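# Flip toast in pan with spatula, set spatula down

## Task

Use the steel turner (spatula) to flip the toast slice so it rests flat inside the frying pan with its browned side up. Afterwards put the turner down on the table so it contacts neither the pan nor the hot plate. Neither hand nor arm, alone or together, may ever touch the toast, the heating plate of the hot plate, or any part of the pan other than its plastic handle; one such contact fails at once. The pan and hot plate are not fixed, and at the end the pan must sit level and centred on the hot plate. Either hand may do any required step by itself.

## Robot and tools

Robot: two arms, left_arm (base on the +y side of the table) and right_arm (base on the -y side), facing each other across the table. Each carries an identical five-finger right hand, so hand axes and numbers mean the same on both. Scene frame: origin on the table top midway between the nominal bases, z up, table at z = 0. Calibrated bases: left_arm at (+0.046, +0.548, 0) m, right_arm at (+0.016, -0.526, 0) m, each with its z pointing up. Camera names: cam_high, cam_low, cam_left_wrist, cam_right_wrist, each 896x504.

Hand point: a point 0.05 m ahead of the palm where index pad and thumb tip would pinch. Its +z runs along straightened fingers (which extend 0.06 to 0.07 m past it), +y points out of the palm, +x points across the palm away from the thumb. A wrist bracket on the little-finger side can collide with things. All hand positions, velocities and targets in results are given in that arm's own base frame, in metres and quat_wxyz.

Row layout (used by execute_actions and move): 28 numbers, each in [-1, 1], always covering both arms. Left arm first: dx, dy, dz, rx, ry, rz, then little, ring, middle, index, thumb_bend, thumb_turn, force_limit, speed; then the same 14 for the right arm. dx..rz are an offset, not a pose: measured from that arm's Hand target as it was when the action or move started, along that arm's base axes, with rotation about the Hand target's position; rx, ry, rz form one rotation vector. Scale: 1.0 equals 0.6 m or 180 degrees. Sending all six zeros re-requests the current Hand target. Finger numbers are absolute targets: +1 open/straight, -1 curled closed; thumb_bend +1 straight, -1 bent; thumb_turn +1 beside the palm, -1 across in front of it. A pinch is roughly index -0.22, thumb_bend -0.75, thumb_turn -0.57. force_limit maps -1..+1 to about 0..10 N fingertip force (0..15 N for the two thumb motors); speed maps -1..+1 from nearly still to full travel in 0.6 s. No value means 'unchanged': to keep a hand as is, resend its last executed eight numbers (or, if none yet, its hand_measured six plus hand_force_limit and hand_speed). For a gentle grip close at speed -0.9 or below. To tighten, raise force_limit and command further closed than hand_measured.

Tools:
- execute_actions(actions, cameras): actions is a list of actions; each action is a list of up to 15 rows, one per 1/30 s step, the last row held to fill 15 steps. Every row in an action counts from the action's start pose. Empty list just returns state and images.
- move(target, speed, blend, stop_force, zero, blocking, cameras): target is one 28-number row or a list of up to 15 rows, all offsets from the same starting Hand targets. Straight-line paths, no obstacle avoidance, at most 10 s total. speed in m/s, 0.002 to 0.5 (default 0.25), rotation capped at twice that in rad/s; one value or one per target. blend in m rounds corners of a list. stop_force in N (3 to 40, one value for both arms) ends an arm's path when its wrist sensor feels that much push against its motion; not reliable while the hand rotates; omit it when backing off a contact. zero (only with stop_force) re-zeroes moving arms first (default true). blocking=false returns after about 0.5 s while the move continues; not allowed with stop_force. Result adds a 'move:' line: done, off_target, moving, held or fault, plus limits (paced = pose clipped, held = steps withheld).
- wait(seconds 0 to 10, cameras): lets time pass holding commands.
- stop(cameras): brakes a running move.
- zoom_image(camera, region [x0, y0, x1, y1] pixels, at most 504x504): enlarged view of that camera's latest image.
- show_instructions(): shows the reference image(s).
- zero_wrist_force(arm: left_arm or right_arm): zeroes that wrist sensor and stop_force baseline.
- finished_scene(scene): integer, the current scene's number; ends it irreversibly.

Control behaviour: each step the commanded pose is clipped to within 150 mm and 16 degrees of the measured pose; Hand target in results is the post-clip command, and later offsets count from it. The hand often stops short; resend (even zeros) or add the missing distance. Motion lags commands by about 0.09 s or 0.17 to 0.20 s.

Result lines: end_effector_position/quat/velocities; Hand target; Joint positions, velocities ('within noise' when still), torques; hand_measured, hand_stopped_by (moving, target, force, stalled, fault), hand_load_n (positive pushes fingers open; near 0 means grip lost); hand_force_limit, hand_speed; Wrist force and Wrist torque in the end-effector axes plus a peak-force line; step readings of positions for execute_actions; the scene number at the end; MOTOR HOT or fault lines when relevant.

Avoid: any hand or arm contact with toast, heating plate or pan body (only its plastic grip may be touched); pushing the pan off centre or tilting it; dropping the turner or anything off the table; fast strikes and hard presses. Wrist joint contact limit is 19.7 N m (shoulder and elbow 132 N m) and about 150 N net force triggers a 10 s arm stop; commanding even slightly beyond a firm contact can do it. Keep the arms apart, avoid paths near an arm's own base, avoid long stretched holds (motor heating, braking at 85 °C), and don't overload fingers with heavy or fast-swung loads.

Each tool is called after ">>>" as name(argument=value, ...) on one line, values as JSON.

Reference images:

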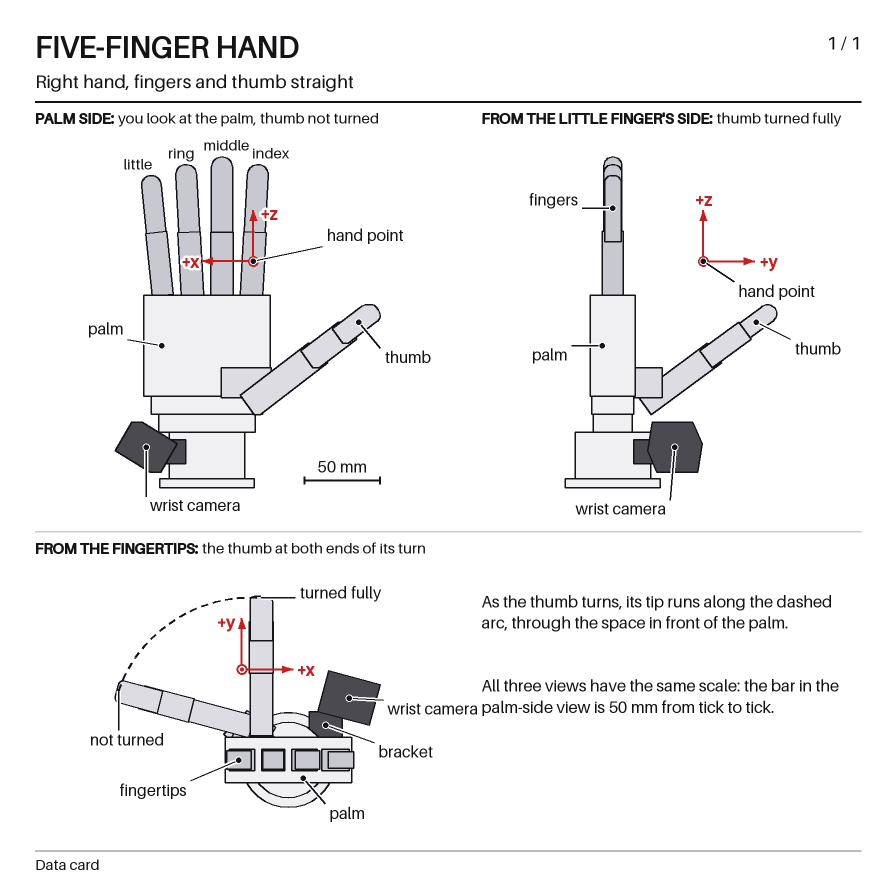

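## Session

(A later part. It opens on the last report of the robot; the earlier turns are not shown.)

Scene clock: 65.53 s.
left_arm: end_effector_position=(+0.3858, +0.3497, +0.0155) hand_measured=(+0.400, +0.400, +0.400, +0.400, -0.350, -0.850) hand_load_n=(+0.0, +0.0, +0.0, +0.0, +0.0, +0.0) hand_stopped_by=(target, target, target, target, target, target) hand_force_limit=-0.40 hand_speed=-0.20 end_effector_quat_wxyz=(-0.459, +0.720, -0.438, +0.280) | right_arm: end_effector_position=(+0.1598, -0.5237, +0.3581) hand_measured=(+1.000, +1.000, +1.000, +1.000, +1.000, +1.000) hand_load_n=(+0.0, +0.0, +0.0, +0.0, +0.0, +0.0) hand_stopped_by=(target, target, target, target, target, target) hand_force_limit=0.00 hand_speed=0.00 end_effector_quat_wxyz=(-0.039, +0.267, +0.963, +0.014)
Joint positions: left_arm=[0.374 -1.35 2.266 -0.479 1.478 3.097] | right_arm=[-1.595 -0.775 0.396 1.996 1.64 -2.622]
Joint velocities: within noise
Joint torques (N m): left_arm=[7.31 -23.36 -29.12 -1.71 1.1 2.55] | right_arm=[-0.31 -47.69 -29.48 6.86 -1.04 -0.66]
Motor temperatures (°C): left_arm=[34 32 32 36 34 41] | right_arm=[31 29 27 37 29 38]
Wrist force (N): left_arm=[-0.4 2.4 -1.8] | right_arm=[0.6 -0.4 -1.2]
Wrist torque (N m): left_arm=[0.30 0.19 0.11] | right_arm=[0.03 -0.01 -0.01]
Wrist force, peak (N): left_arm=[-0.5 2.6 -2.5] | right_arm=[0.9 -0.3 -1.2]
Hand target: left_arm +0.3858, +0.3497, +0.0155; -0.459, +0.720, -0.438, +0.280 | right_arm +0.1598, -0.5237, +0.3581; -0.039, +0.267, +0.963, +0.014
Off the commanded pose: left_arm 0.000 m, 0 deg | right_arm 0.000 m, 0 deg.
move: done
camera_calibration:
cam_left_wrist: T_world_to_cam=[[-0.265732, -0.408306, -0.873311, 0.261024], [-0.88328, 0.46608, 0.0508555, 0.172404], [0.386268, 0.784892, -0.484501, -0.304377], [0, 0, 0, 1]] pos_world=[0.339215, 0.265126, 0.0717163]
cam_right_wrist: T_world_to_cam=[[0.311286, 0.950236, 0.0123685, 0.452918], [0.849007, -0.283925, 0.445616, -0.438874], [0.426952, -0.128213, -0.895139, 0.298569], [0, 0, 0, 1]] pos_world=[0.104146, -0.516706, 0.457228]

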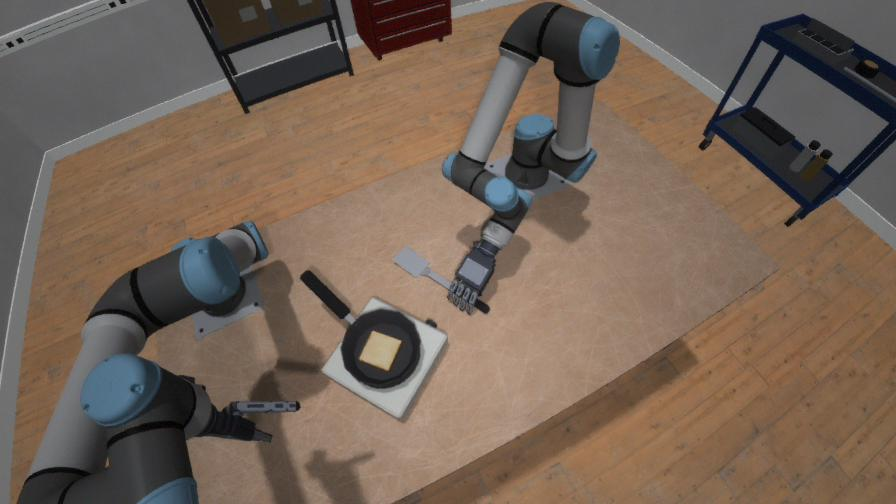

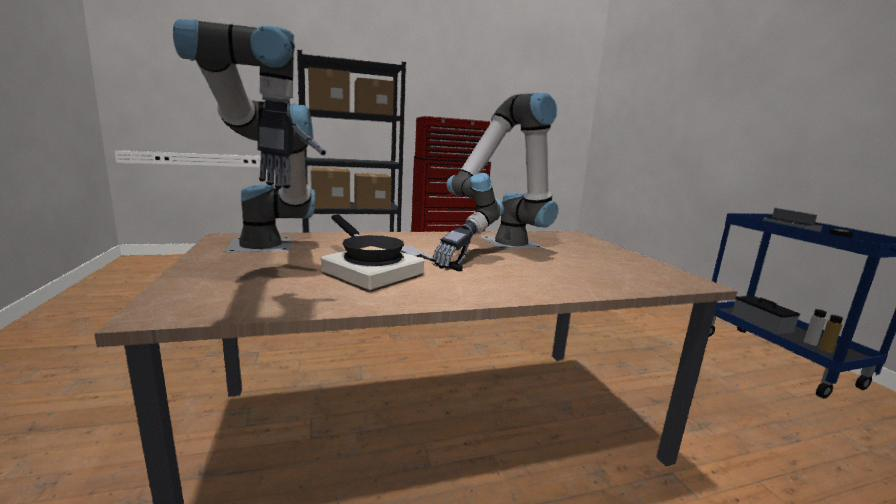

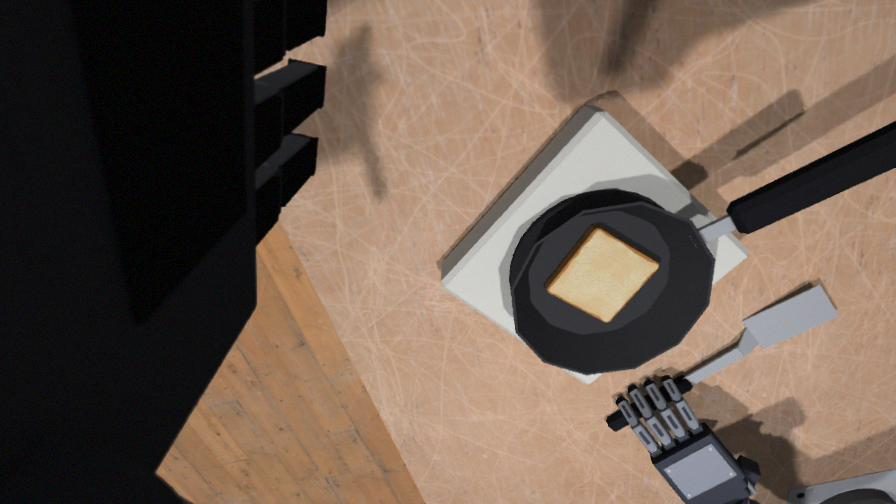

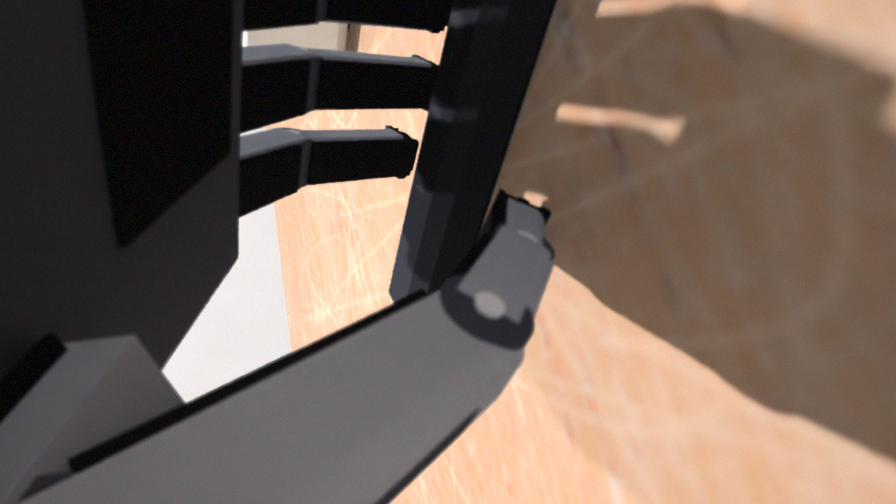

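>>> move(target=[0,0,0,0,0,0,-0.6,-0.6,-0.6,-0.6,-0.35,-0.85,-0.4,-0.6,0,0,0,0,0,0,1,1,1,1,1,1,0,0], speed=0.06, cameras=["cam_right_wrist","cam_left_wrist"])

>>> move(target=[0,0,0.0083,0,0,0,-0.65,-0.65,-0.65,-0.61,-0.35,-0.85,0.1,-0.6,0,0,0,0,0,0,1,1,1,1,1,1,0,0], speed=0.02)

>>> zoom_image(camera="cam_left_wrist", region=[560, 254, 896, 504])

>>> zoom_image(camera="cam_low", region=[380, 200, 500, 290])

Scene clock: 67.70 s.
left_arm: end_effector_position=(+0.3858, +0.3497, +0.0155) hand_measured=(-0.020, +0.024, +0.314, -0.018, -0.348, -0.850) hand_load_n=(+3.0, +0.0, +0.0, +8.0, +3.5, +1.5) hand_stopped_by=(force, force, force, force, target, target) hand_force_limit=-0.40 hand_speed=-0.60 end_effector_quat_wxyz=(-0.459, +0.720, -0.438, +0.280) | right_arm: end_effector_position=(+0.1598, -0.5237, +0.3581) hand_measured=(+1.000, +1.000, +1.000, +1.000, +1.000, +1.000) hand_load_n=(+0.0, +0.0, +0.0, +0.0, +0.0, -0.5) hand_stopped_by=(target, target, target, target, target, target) hand_force_limit=0.00 hand_speed=0.00 end_effector_quat_wxyz=(-0.039, +0.267, +0.963, +0.014)
Joint positions: left_arm=[0.374 -1.35 2.266 -0.479 1.478 3.097] | right_arm=[-1.595 -0.775 0.396 1.996 1.64 -2.622]
Joint velocities: within noise
Joint torques (N m): left_arm=[9.93 -22.69 -24.33 0.91 1.14 2.18] | right_arm=[-1.08 -49.54 -29.56 6.69 -0.93 -0.57]
Motor temperatures (°C): left_arm=[34 32 32 36 34 41] | right_arm=[31 29 27 37 29 38]
Wrist force (N): left_arm=[0.8 -1.1 -5.0] | right_arm=[0.7 -0.3 -1.1]
Wrist torque (N m): left_arm=[0.17 0.18 0.08] | right_arm=[0.05 -0.03 -0.01]
Wrist force, peak (N): left_arm=[0.7 -1.7 -5.2] | right_arm=[0.9 -0.4 -1.1]
Hand target: left_arm +0.3858, +0.3497, +0.0155; -0.459, +0.720, -0.438, +0.280 | right_arm +0.1598, -0.5237, +0.3581; -0.039, +0.267, +0.963, +0.014
Off the commanded pose: left_arm 0.000 m, 0 deg | right_arm 0.000 m, 0 deg.
move: done
camera_calibration:
cam_left_wrist: T_world_to_cam=[[-0.265739, -0.408277, -0.873323, 0.261022], [-0.883292, 0.466053, 0.0508933, 0.172393], [0.386236, 0.784924, -0.484476, -0.304389], [0, 0, 0, 1]] pos_world=[0.339203, 0.265147, 0.0717142]
cam_right_wrist: T_world_to_cam=[[0.311286, 0.950236, 0.0123686, 0.452918], [0.849007, -0.283925, 0.445616, -0.438874], [0.426952, -0.128213, -0.895139, 0.298569], [0, 0, 0, 1]] pos_world=[0.104146, -0.516706, 0.457228]
Images, in order (width x height): cam_left_wrist 896x504, cam_right_wrist 896x504.

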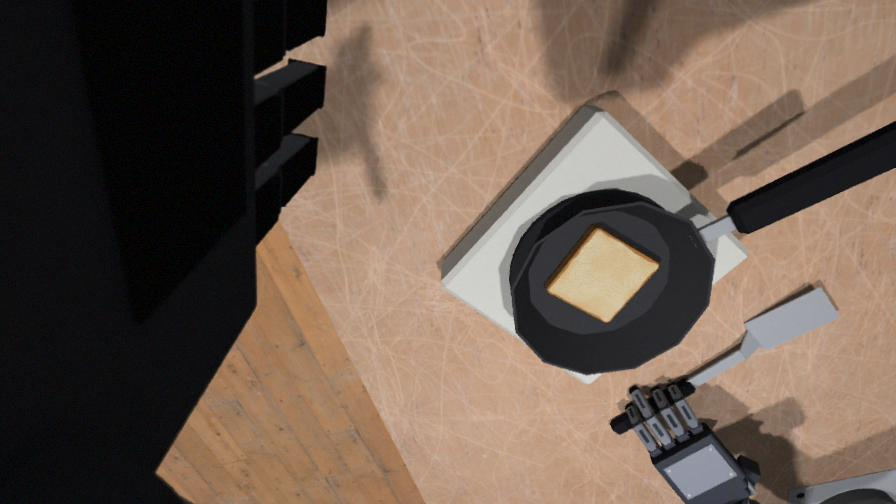

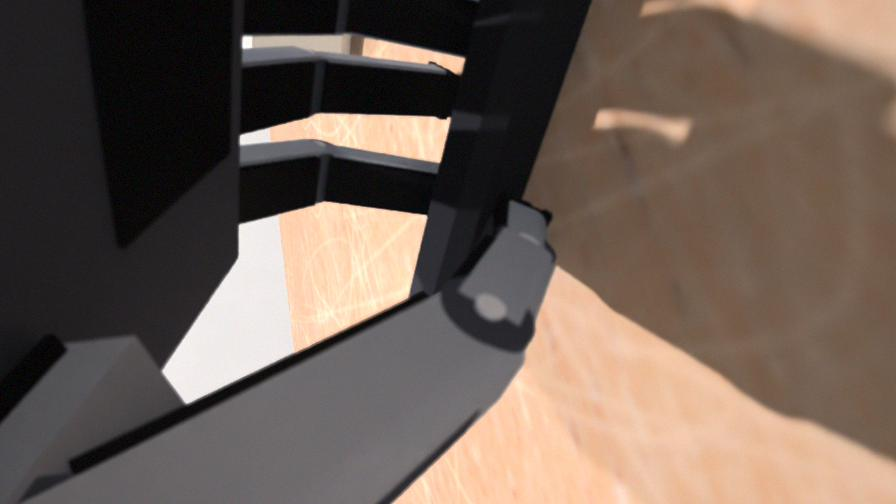

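Scene clock: 68.47 s.
left_arm: end_effector_position=(+0.3858, +0.3497, +0.0205) hand_measured=(-0.038, -0.036, -0.016, -0.016, -0.344, -0.850) hand_load_n=(+0.0, +6.0, +6.0, +6.0, +10.5, +5.0) hand_stopped_by=(force, force, force, force, target, target) hand_force_limit=0.10 hand_speed=-0.60 end_effector_quat_wxyz=(-0.459, +0.720, -0.438, +0.280) | right_arm: end_effector_position=(+0.1598, -0.5237, +0.3581) hand_measured=(+1.000, +1.000, +1.000, +1.000, +1.000, +1.000) hand_load_n=(+0.0, +0.0, +0.0, +0.0, +0.0, +0.0) hand_stopped_by=(target, target, target, target, target, target) hand_force_limit=0.00 hand_speed=0.00 end_effector_quat_wxyz=(-0.039, +0.267, +0.963, +0.014)
Joint positions: left_arm=[0.374 -1.362 2.262 -0.463 1.478 3.097] | right_arm=[-1.595 -0.775 0.396 1.996 1.64 -2.622]
Joint velocities: within noise
Joint torques (N m): left_arm=[9.89 -21.63 -24.5 -2.03 1.24 2.26] | right_arm=[-0.84 -49.89 -28.45 6.68 -0.72 -0.43]
Motor temperatures (°C): left_arm=[34 32 32 36 34 41] | right_arm=[31 29 27 37 29 38]
Wrist force (N): left_arm=[-0.2 3.3 -1.6] | right_arm=[0.8 -0.5 -1.0]
Wrist torque (N m): left_arm=[0.30 0.12 0.24] | right_arm=[0.02 -0.04 0.00]
Wrist force, peak (N): left_arm=[0.6 -1.1 -5.0] | right_arm=[0.8 -0.4 -1.3]
Hand target: left_arm +0.3858, +0.3497, +0.0204; -0.459, +0.720, -0.438, +0.280 | right_arm +0.1598, -0.5237, +0.3581; -0.039, +0.267, +0.963, +0.014
Off the commanded pose: left_arm 0.000 m, 0 deg | right_arm 0.000 m, 0 deg.
move: done
camera_calibration:
cam_left_wrist: T_world_to_cam=[[-0.265719, -0.408265, -0.873335, 0.265417], [-0.883293, 0.466053, 0.0508787, 0.172145], [0.386248, 0.784929, -0.484457, -0.301962], [0, 0, 0, 1]] pos_world=[0.339213, 0.265151, 0.0767522]
cam_right_wrist: T_world_to_cam=[[0.311286, 0.950236, 0.0123685, 0.452918], [0.849007, -0.283925, 0.445616, -0.438874], [0.426952, -0.128213, -0.895139, 0.298569], [0, 0, 0, 1]] pos_world=[0.104146, -0.516706, 0.457228]

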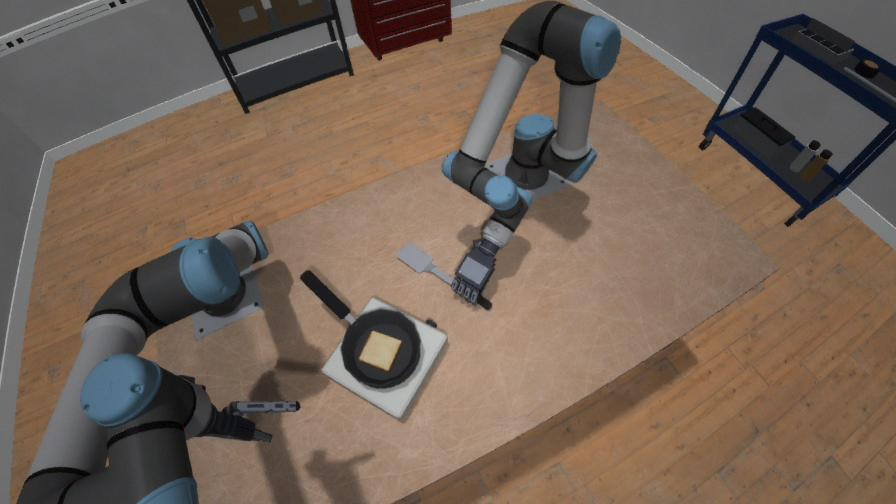

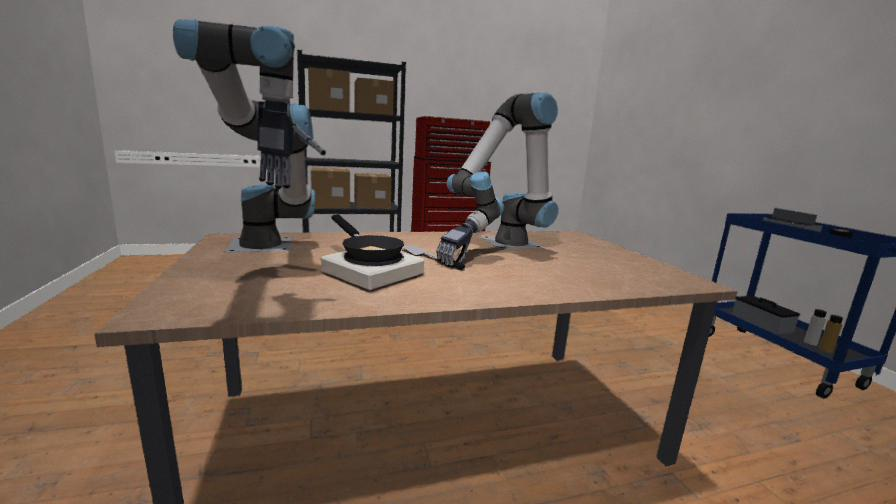

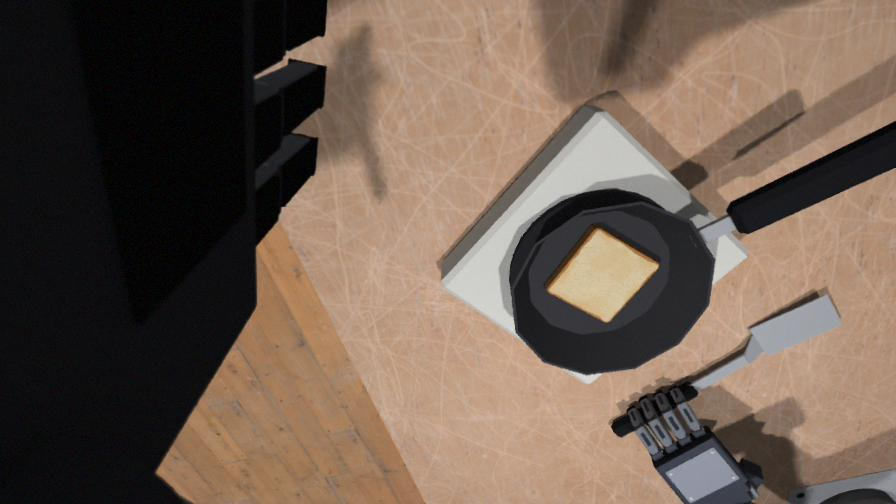

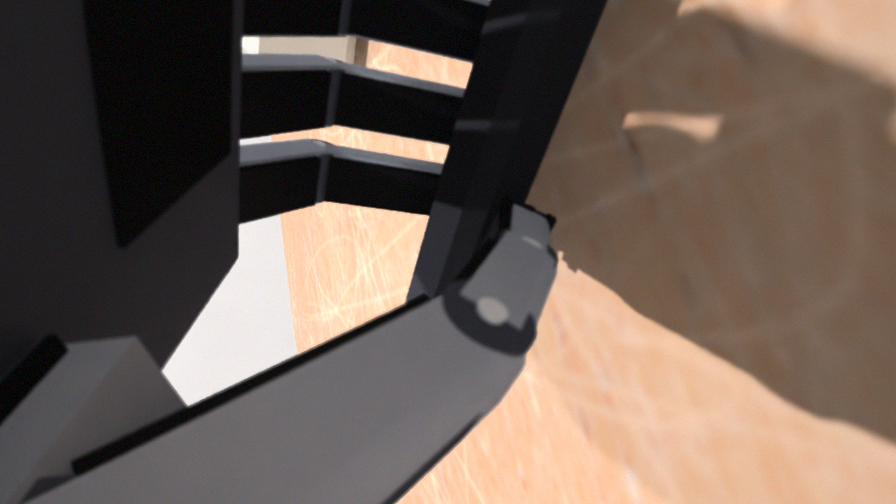

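Scaled by 1.500 from the camera's 896x504 image, which has a finer 1280x720 frame.

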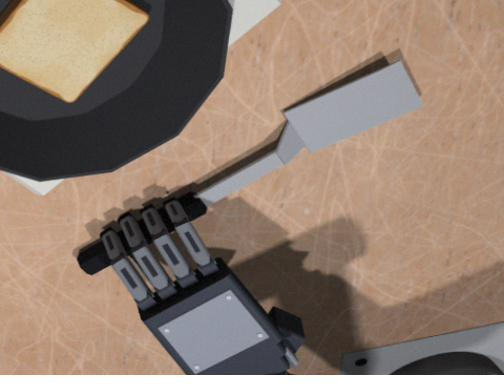

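Scaled by 4.200 from the camera's 896x504 image, which has a finer 1280x720 frame.

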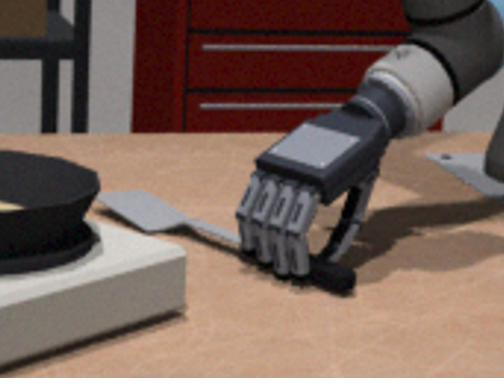

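>>> move(target=[[0,0,0,0,0,0,-0.8,-0.8,-0.8,-0.61,-0.35,-0.85,0.4,-0.7,0,0,0,0,0,0,1,1,1,1,1,1,0,0],[0,0,0.25,0,0,0,-0.8,-0.8,-0.8,-0.61,-0.35,-0.85,0.4,-0.7,0,0,0,0,0,0,1,1,1,1,1,1,0,0]], speed=0.06)

>>> zoom_image(camera="cam_left_wrist", region=[560, 254, 896, 504])

>>> zoom_image(camera="cam_low", region=[380, 180, 500, 270])

Scene clock: 73.67 s.
left_arm: end_effector_position=(+0.3858, +0.3497, +0.1705) hand_measured=(-0.168, -0.050, -0.028, -0.018, -0.340, -0.850) hand_load_n=(+8.0, +0.0, +4.0, +7.0, +16.0, +12.0) hand_stopped_by=(force, force, force, force, target, target) hand_force_limit=0.40 hand_speed=-0.70 end_effector_quat_wxyz=(-0.459, +0.720, -0.438, +0.280) | right_arm: end_effector_position=(+0.1598, -0.5237, +0.3581) hand_measured=(+1.000, +1.000, +1.000, +1.000, +1.000, +1.000) hand_load_n=(+0.0, -0.5, +0.0, +0.0, +0.0, +0.0) hand_stopped_by=(target, target, target, target, target, target) hand_force_limit=0.00 hand_speed=0.00 end_effector_quat_wxyz=(-0.039, +0.267, +0.963, +0.014)
Joint positions: left_arm=[0.374 -1.626 2.063 0.001 1.478 3.097] | right_arm=[-1.595 -0.775 0.396 1.996 1.64 -2.622]
Joint velocities: within noise
Joint torques (N m): left_arm=[-1.18 -15.21 -14.53 -2.14 -1.08 -0.07] | right_arm=[-0.08 -49.34 -27.63 6.59 -0.5 -0.03]
Motor temperatures (°C): left_arm=[34 32 32 36 34 41] | right_arm=[31 29 27 37 29 38]
Wrist force (N): left_arm=[-0.5 4.0 -1.3] | right_arm=[0.8 -0.4 -1.1]
Wrist torque (N m): left_arm=[0.35 0.11 0.32] | right_arm=[0.03 -0.04 0.00]
Wrist force, peak (N): left_arm=[-0.6 4.7 -1.0] | right_arm=[0.9 -0.6 -1.1]
Hand target: left_arm +0.3858, +0.3497, +0.1704; -0.459, +0.720, -0.438, +0.280 | right_arm +0.1598, -0.5237, +0.3581; -0.039, +0.267, +0.963, +0.014
Off the commanded pose: left_arm 0.000 m, 0 deg | right_arm 0.000 m, 0 deg.
move: done
camera_calibration:
cam_left_wrist: T_world_to_cam=[[-0.265535, -0.408165, -0.873437, 0.396394], [-0.883317, 0.46602, 0.0507631, 0.164568], [0.38632, 0.785001, -0.484284, -0.229409], [0, 0, 0, 1]] pos_world=[0.339247, 0.265188, 0.226773]
cam_right_wrist: T_world_to_cam=[[0.311286, 0.950236, 0.0123686, 0.452918], [0.849007, -0.283925, 0.445616, -0.438874], [0.426952, -0.128213, -0.895139, 0.298569], [0, 0, 0, 1]] pos_world=[0.104146, -0.516706, 0.457228]

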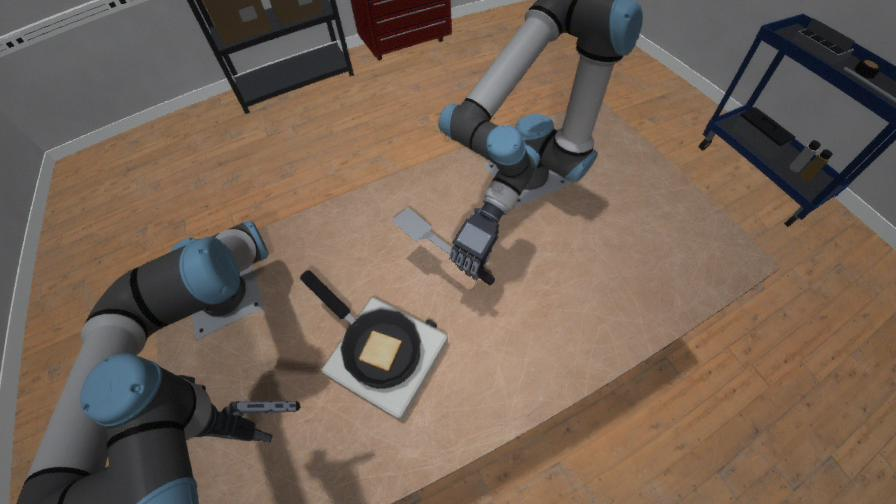

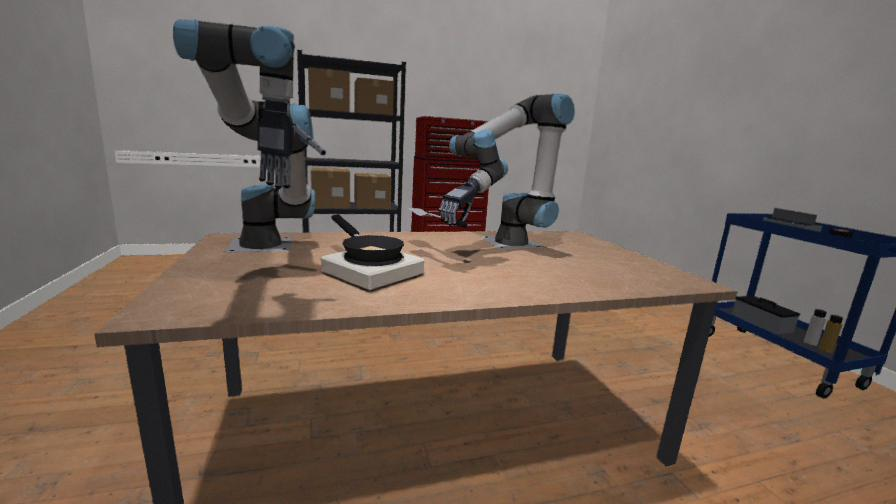

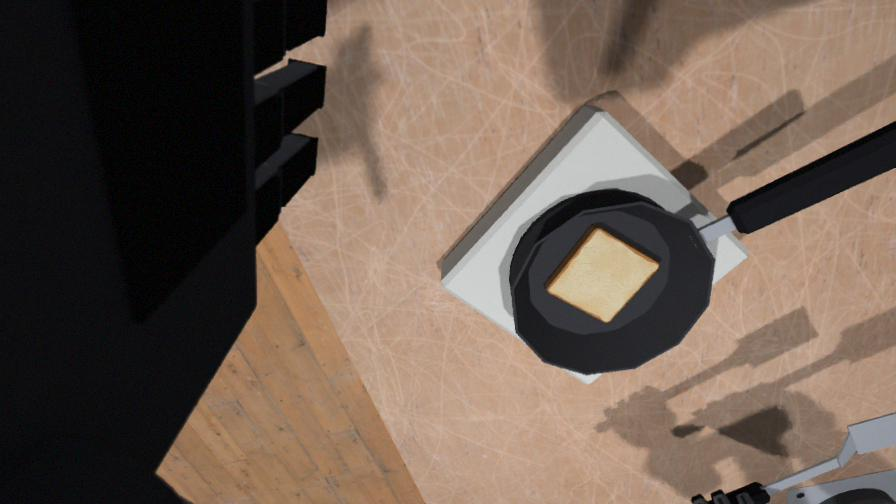

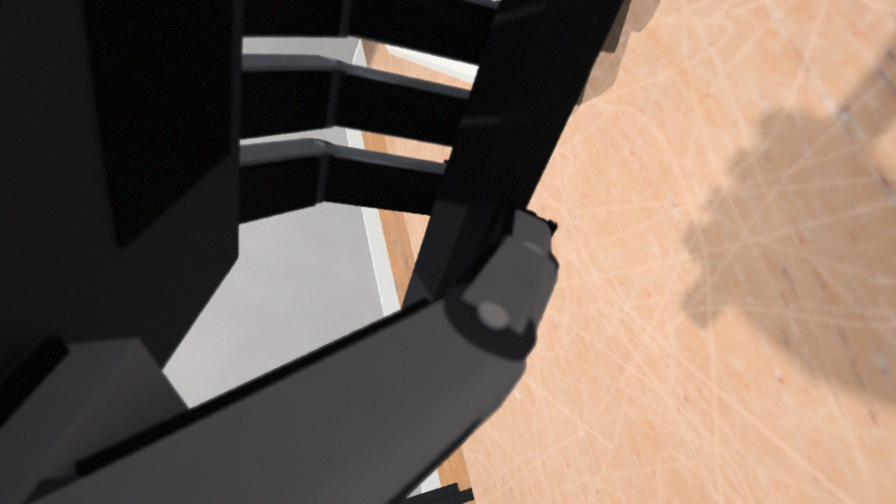

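Scaled by 1.500 from the camera's 896x504 image, which has a finer 1280x720 frame.

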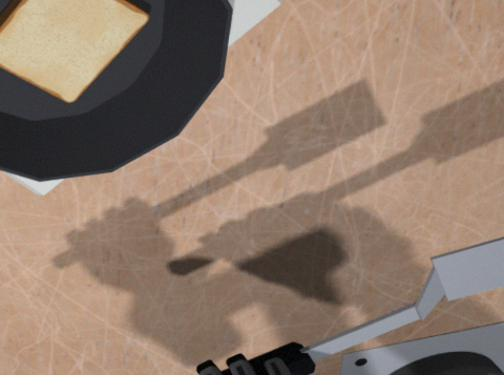

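Scaled by 4.200 from the camera's 896x504 image, which has a finer 1280x720 frame.

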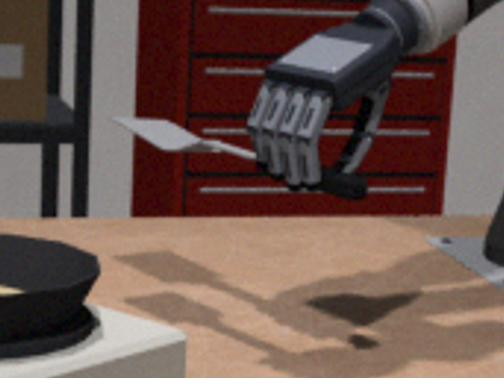

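>>> zoom_image(camera="cam_left_wrist", region=[500, 170, 740, 400])

>>> zoom_image(camera="cam_high", region=[320, 290, 460, 420])

>>> zoom_image(camera="cam_low", region=[310, 210, 430, 300])

Scaled by 2.100 from the camera's 896x504 image, which has a finer 1280x720 frame.

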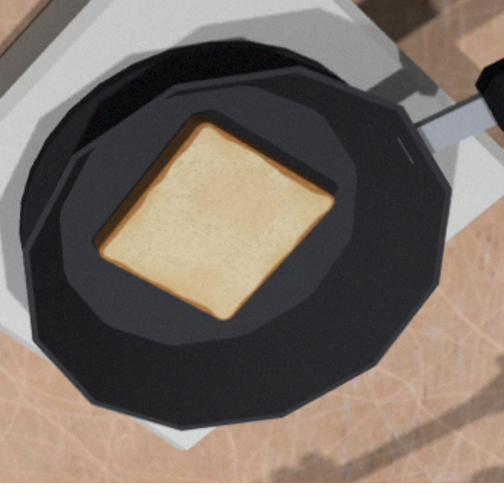

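Scaled by 3.600 from the camera's 896x504 image, which has a finer 1280x720 frame.

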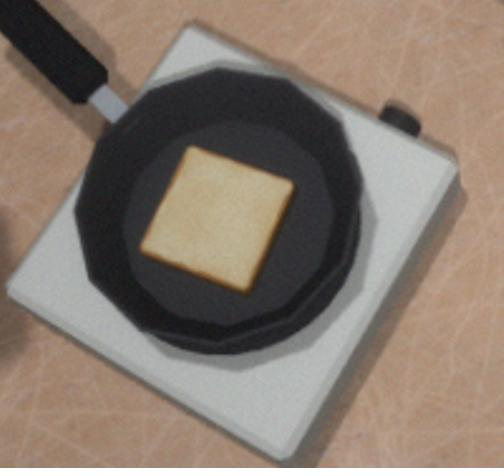

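Scaled by 4.200 from the camera's 896x504 image, which has a finer 1280x720 frame.

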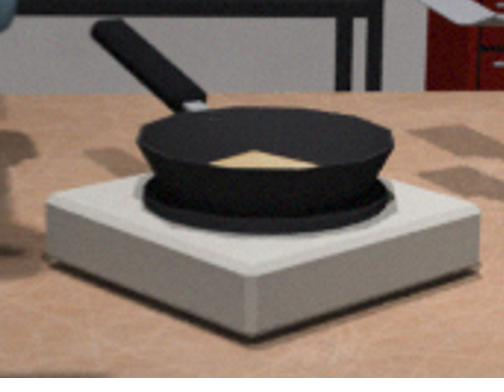

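>>> move(target=[0.2463,0.2877,0.465,0.2650,0.1855,0.0893,-0.8,-0.8,-0.8,-0.61,-0.35,-0.85,0.4,-0.7,0,0,0,0,0,0,1,1,1,1,1,1,0,0], speed=0.2)

>>> zoom_image(camera="cam_left_wrist", region=[480, 120, 896, 400])

>>> zoom_image(camera="cam_low", region=[310, 150, 470, 300])

Scene clock: 92.93 s.
left_arm: end_effector_position=(+0.5334, +0.5224, +0.4494) hand_measured=(-0.168, -0.050, -0.028, -0.018, -0.340, -0.850) hand_load_n=(+8.5, -0.5, +4.0, +7.0, +16.0, +11.5) hand_stopped_by=(force, force, force, force, target, target) hand_force_limit=0.40 hand_speed=-0.70 end_effector_quat_wxyz=(+0.598, -0.577, +0.521, +0.194) | right_arm: end_effector_position=(+0.1598, -0.5237, +0.3581) hand_measured=(+1.000, +1.000, +1.000, +1.000, +1.000, +1.000) hand_load_n=(+0.0, +0.0, +0.0, -0.5, +0.0, +0.0) hand_stopped_by=(target, target, target, target, target, target) hand_force_limit=0.00 hand_speed=0.00 end_effector_quat_wxyz=(-0.039, +0.267, +0.963, +0.014)
Joint positions: left_arm=[0.264 -1.099 0.95 0.474 0.712 3.94] | right_arm=[-1.595 -0.775 0.396 1.996 1.64 -2.622]
Joint velocities: within noise
Joint torques (N m): left_arm=[-10.79 -45.75 -30.93 -1.5 -0.52 2.18] | right_arm=[-0.83 -49.37 -26.38 6.47 -0.27 0.71]
Motor temperatures (°C): left_arm=[34 32 32 35 34 41] | right_arm=[31 29 27 37 29 38]
Wrist force (N): left_arm=[4.0 1.8 -1.8] | right_arm=[0.6 -0.2 -0.9]
Wrist torque (N m): left_arm=[0.21 -0.09 0.24] | right_arm=[0.06 -0.01 0.00]
Wrist force, peak (N): left_arm=[-0.5 5.4 -1.6] | right_arm=[0.9 -0.4 -1.2]
Hand target: left_arm +0.5335, +0.5223, +0.4494; +0.599, -0.577, +0.521, +0.194 | right_arm +0.1598, -0.5237, +0.3581; -0.039, +0.267, +0.963, +0.014
Off the commanded pose: left_arm 0.000 m, 0 deg | right_arm 0.000 m, 0 deg.
move: done
camera_calibration:
cam_left_wrist: T_world_to_cam=[[-0.72345, 0.149398, -0.674019, 0.612977], [-0.690092, -0.128414, 0.712238, 0.110529], [0.019853, 0.980403, 0.195999, -0.499222], [0, 0, 0, 1]] pos_world=[0.529645, 0.412055, 0.432282]
cam_right_wrist: T_world_to_cam=[[0.311286, 0.950236, 0.0123684, 0.452918], [0.849007, -0.283925, 0.445616, -0.438874], [0.426952, -0.128213, -0.895139, 0.298569], [0, 0, 0, 1]] pos_world=[0.104146, -0.516706, 0.457228]

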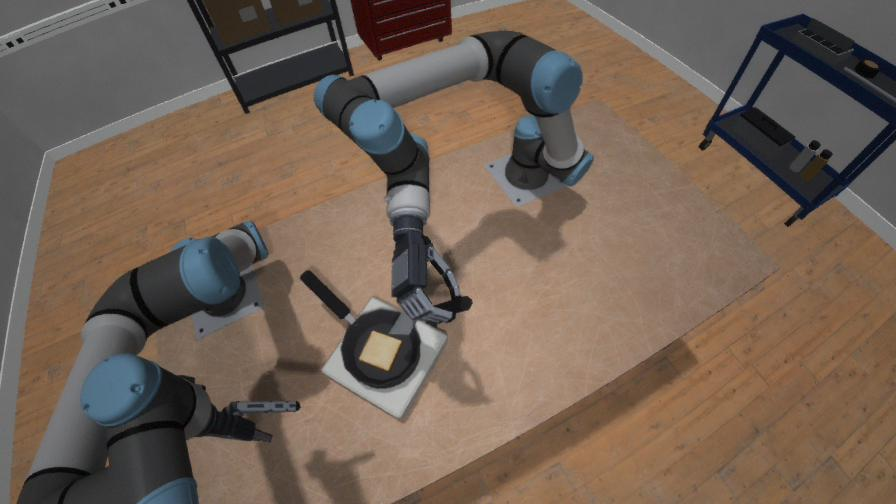

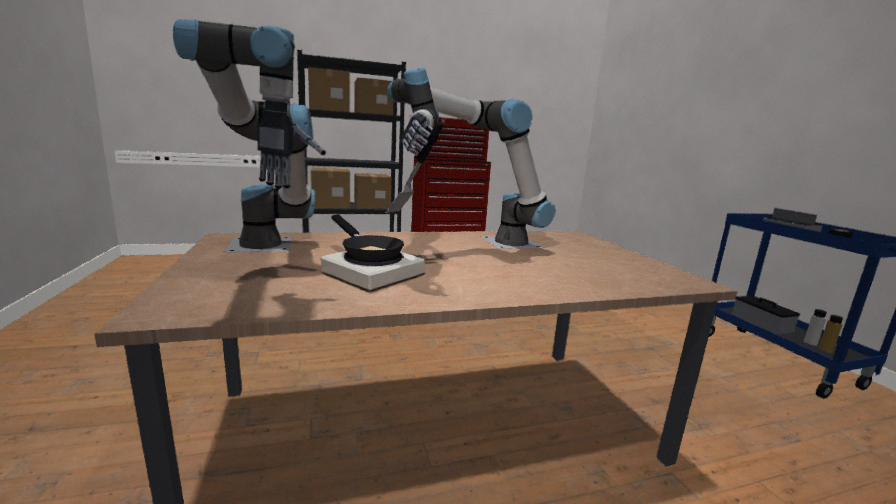

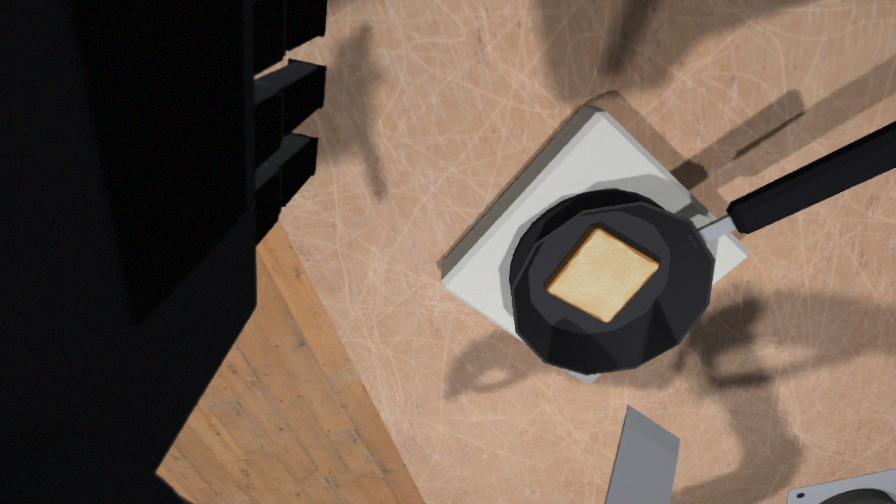

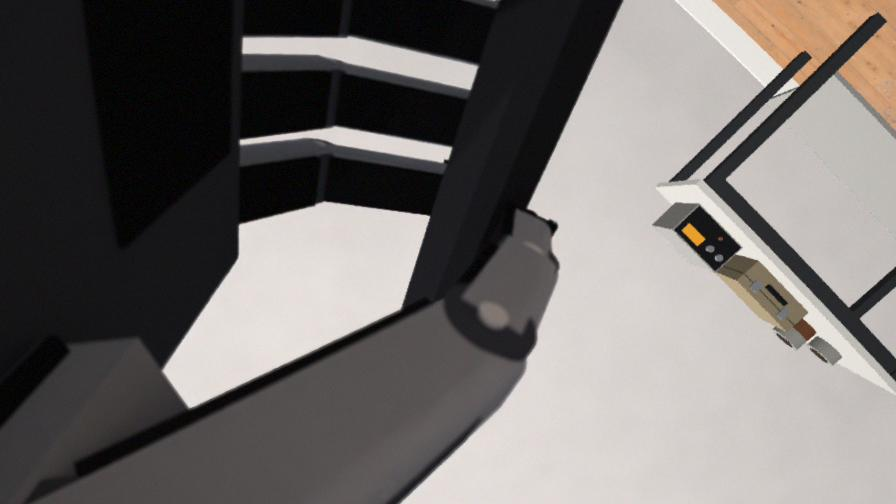

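Scaled by 1.212 from the camera's 896x504 image, which has a finer 1280x720 frame.

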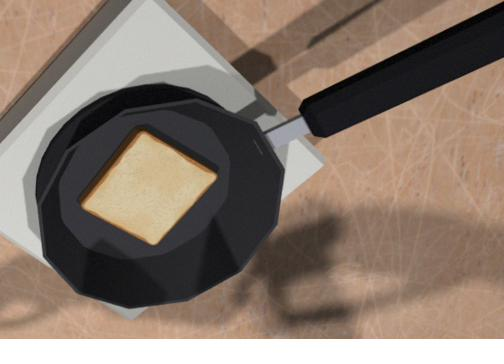

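Scaled by 3.150 from the camera's 896x504 image, which has a finer 1280x720 frame.

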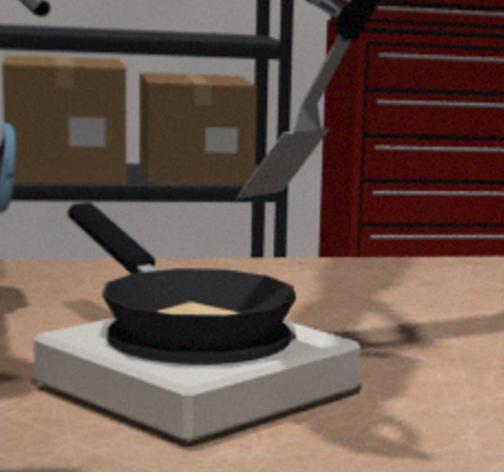

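>>> move(target=[0.0421,0.0404,-0.09,0,0,0,-0.8,-0.8,-0.8,-0.61,-0.35,-0.85,0.4,-0.7,0,0,0,0,0,0,1,1,1,1,1,1,0,0], speed=0.1, cameras=["cam_low","cam_left_wrist","cam_high"])

>>> zoom_image(camera="cam_left_wrist", region=[480, 170, 780, 450])

>>> zoom_image(camera="cam_low", region=[310, 190, 430, 300])

>>> zoom_image(camera="cam_high", region=[320, 280, 460, 420])

Scene clock: 100.07 s.
left_arm: end_effector_position=(+0.5587, +0.5467, +0.3954) hand_measured=(-0.168, -0.050, -0.028, -0.018, -0.340, -0.850) hand_load_n=(+7.5, +0.0, +4.0, +7.0, +16.0, +11.5) hand_stopped_by=(force, force, force, force, target, target) hand_force_limit=0.40 hand_speed=-0.70 end_effector_quat_wxyz=(+0.598, -0.577, +0.521, +0.194) | right_arm: end_effector_position=(+0.1598, -0.5237, +0.3581) hand_measured=(+1.000, +1.000, +1.000, +1.000, +1.000, +1.000) hand_load_n=(-0.5, +0.0, +0.0, +0.0, +0.0, +0.0) hand_stopped_by=(target, target, target, target, target, target) hand_force_limit=0.00 hand_speed=0.00 end_effector_quat_wxyz=(-0.039, +0.267, +0.963, +0.014)
Joint positions: left_arm=[0.293 -1.018 0.963 0.369 0.74 3.954] | right_arm=[-1.595 -0.775 0.396 1.996 1.64 -2.622]
Joint velocities: within noise
Joint torques (N m): left_arm=[-10.53 -58.68 -41.03 0.76 -2.5 0.44] | right_arm=[-1.14 -47.61 -25.49 6.44 0.01 1.05]
Motor temperatures (°C): left_arm=[34 32 32 35 34 41] | right_arm=[31 29 27 37 29 38]
Wrist force (N): left_arm=[4.1 1.9 -2.0] | right_arm=[0.7 -0.4 -1.0]
Wrist torque (N m): left_arm=[0.21 -0.09 0.27] | right_arm=[0.03 -0.02 -0.01]
Wrist force, peak (N): left_arm=[4.8 2.0 -1.0] | right_arm=[1.0 -0.2 -1.2]
Hand target: left_arm +0.5588, +0.5465, +0.3954; +0.599, -0.577, +0.521, +0.194 | right_arm +0.1598, -0.5237, +0.3581; -0.039, +0.267, +0.963, +0.014
Off the commanded pose: left_arm 0.000 m, 0 deg | right_arm 0.000 m, 0 deg.
move: done
camera_calibration:
cam_left_wrist: T_world_to_cam=[[-0.72369, 0.149591, -0.673717, 0.591147], [-0.689834, -0.128477, 0.712476, 0.169326], [0.0200227, 0.980365, 0.19617, -0.513097], [0, 0, 0, 1]] pos_world=[0.554888, 0.436347, 0.37828]
Images, in order (width x height): cam_high 896x504, cam_low 896x504, cam_left_wrist 896x504.

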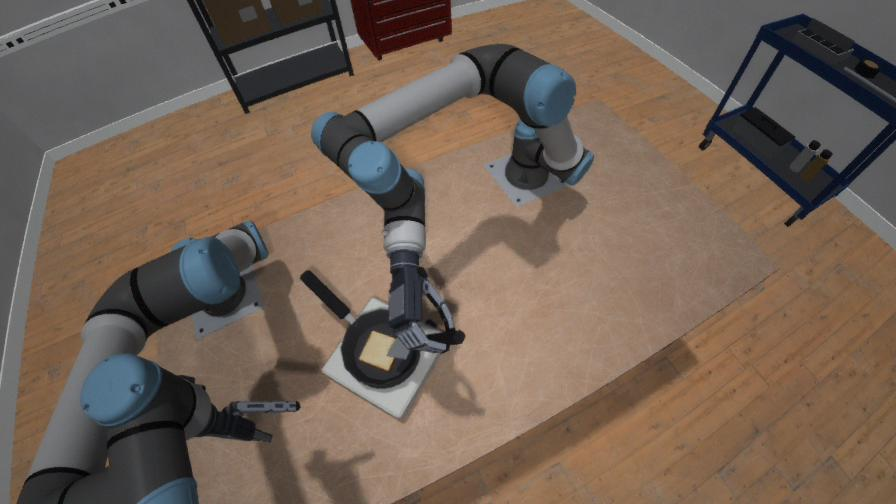

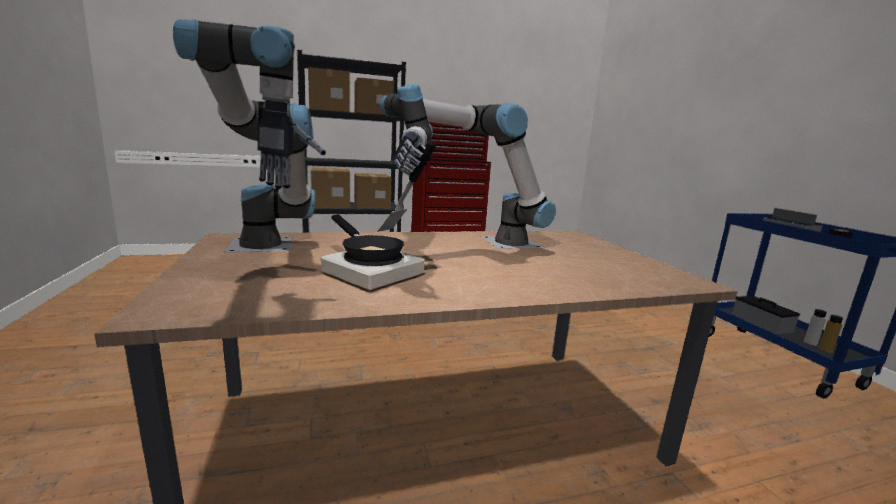

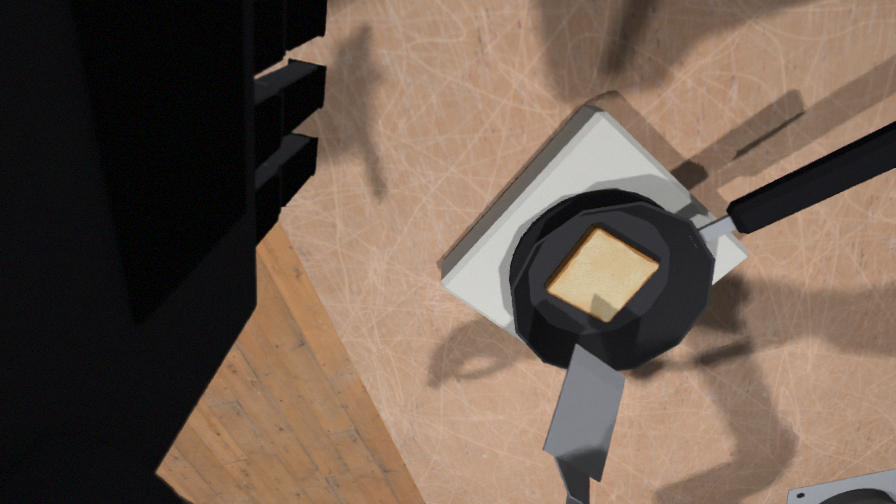

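Scaled by 1.680 from the camera's 896x504 image, which has a finer 1280x720 frame.

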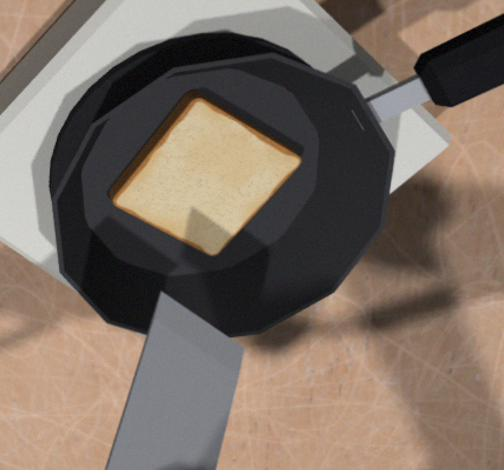

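Scaled by 4.200 from the camera's 896x504 image, which has a finer 1280x720 frame.

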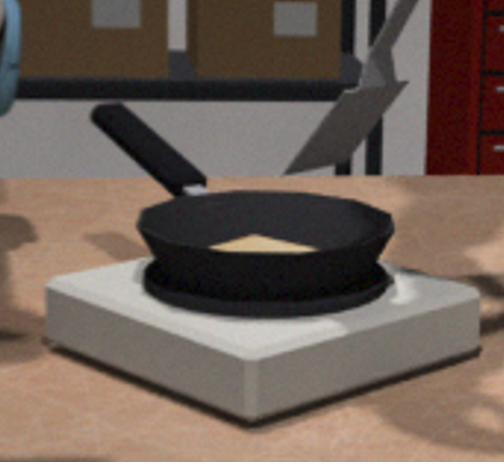

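Scaled by 3.600 from the camera's 896x504 image, which has a finer 1280x720 frame.

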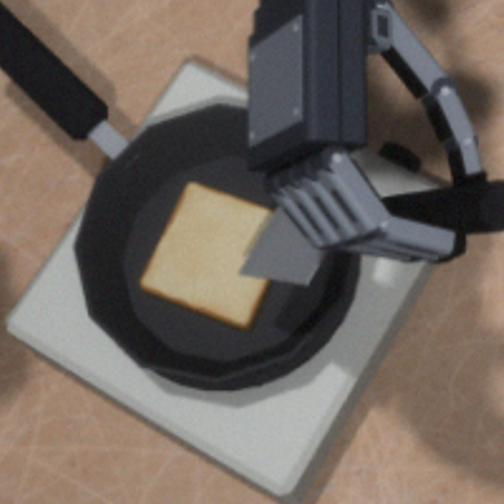

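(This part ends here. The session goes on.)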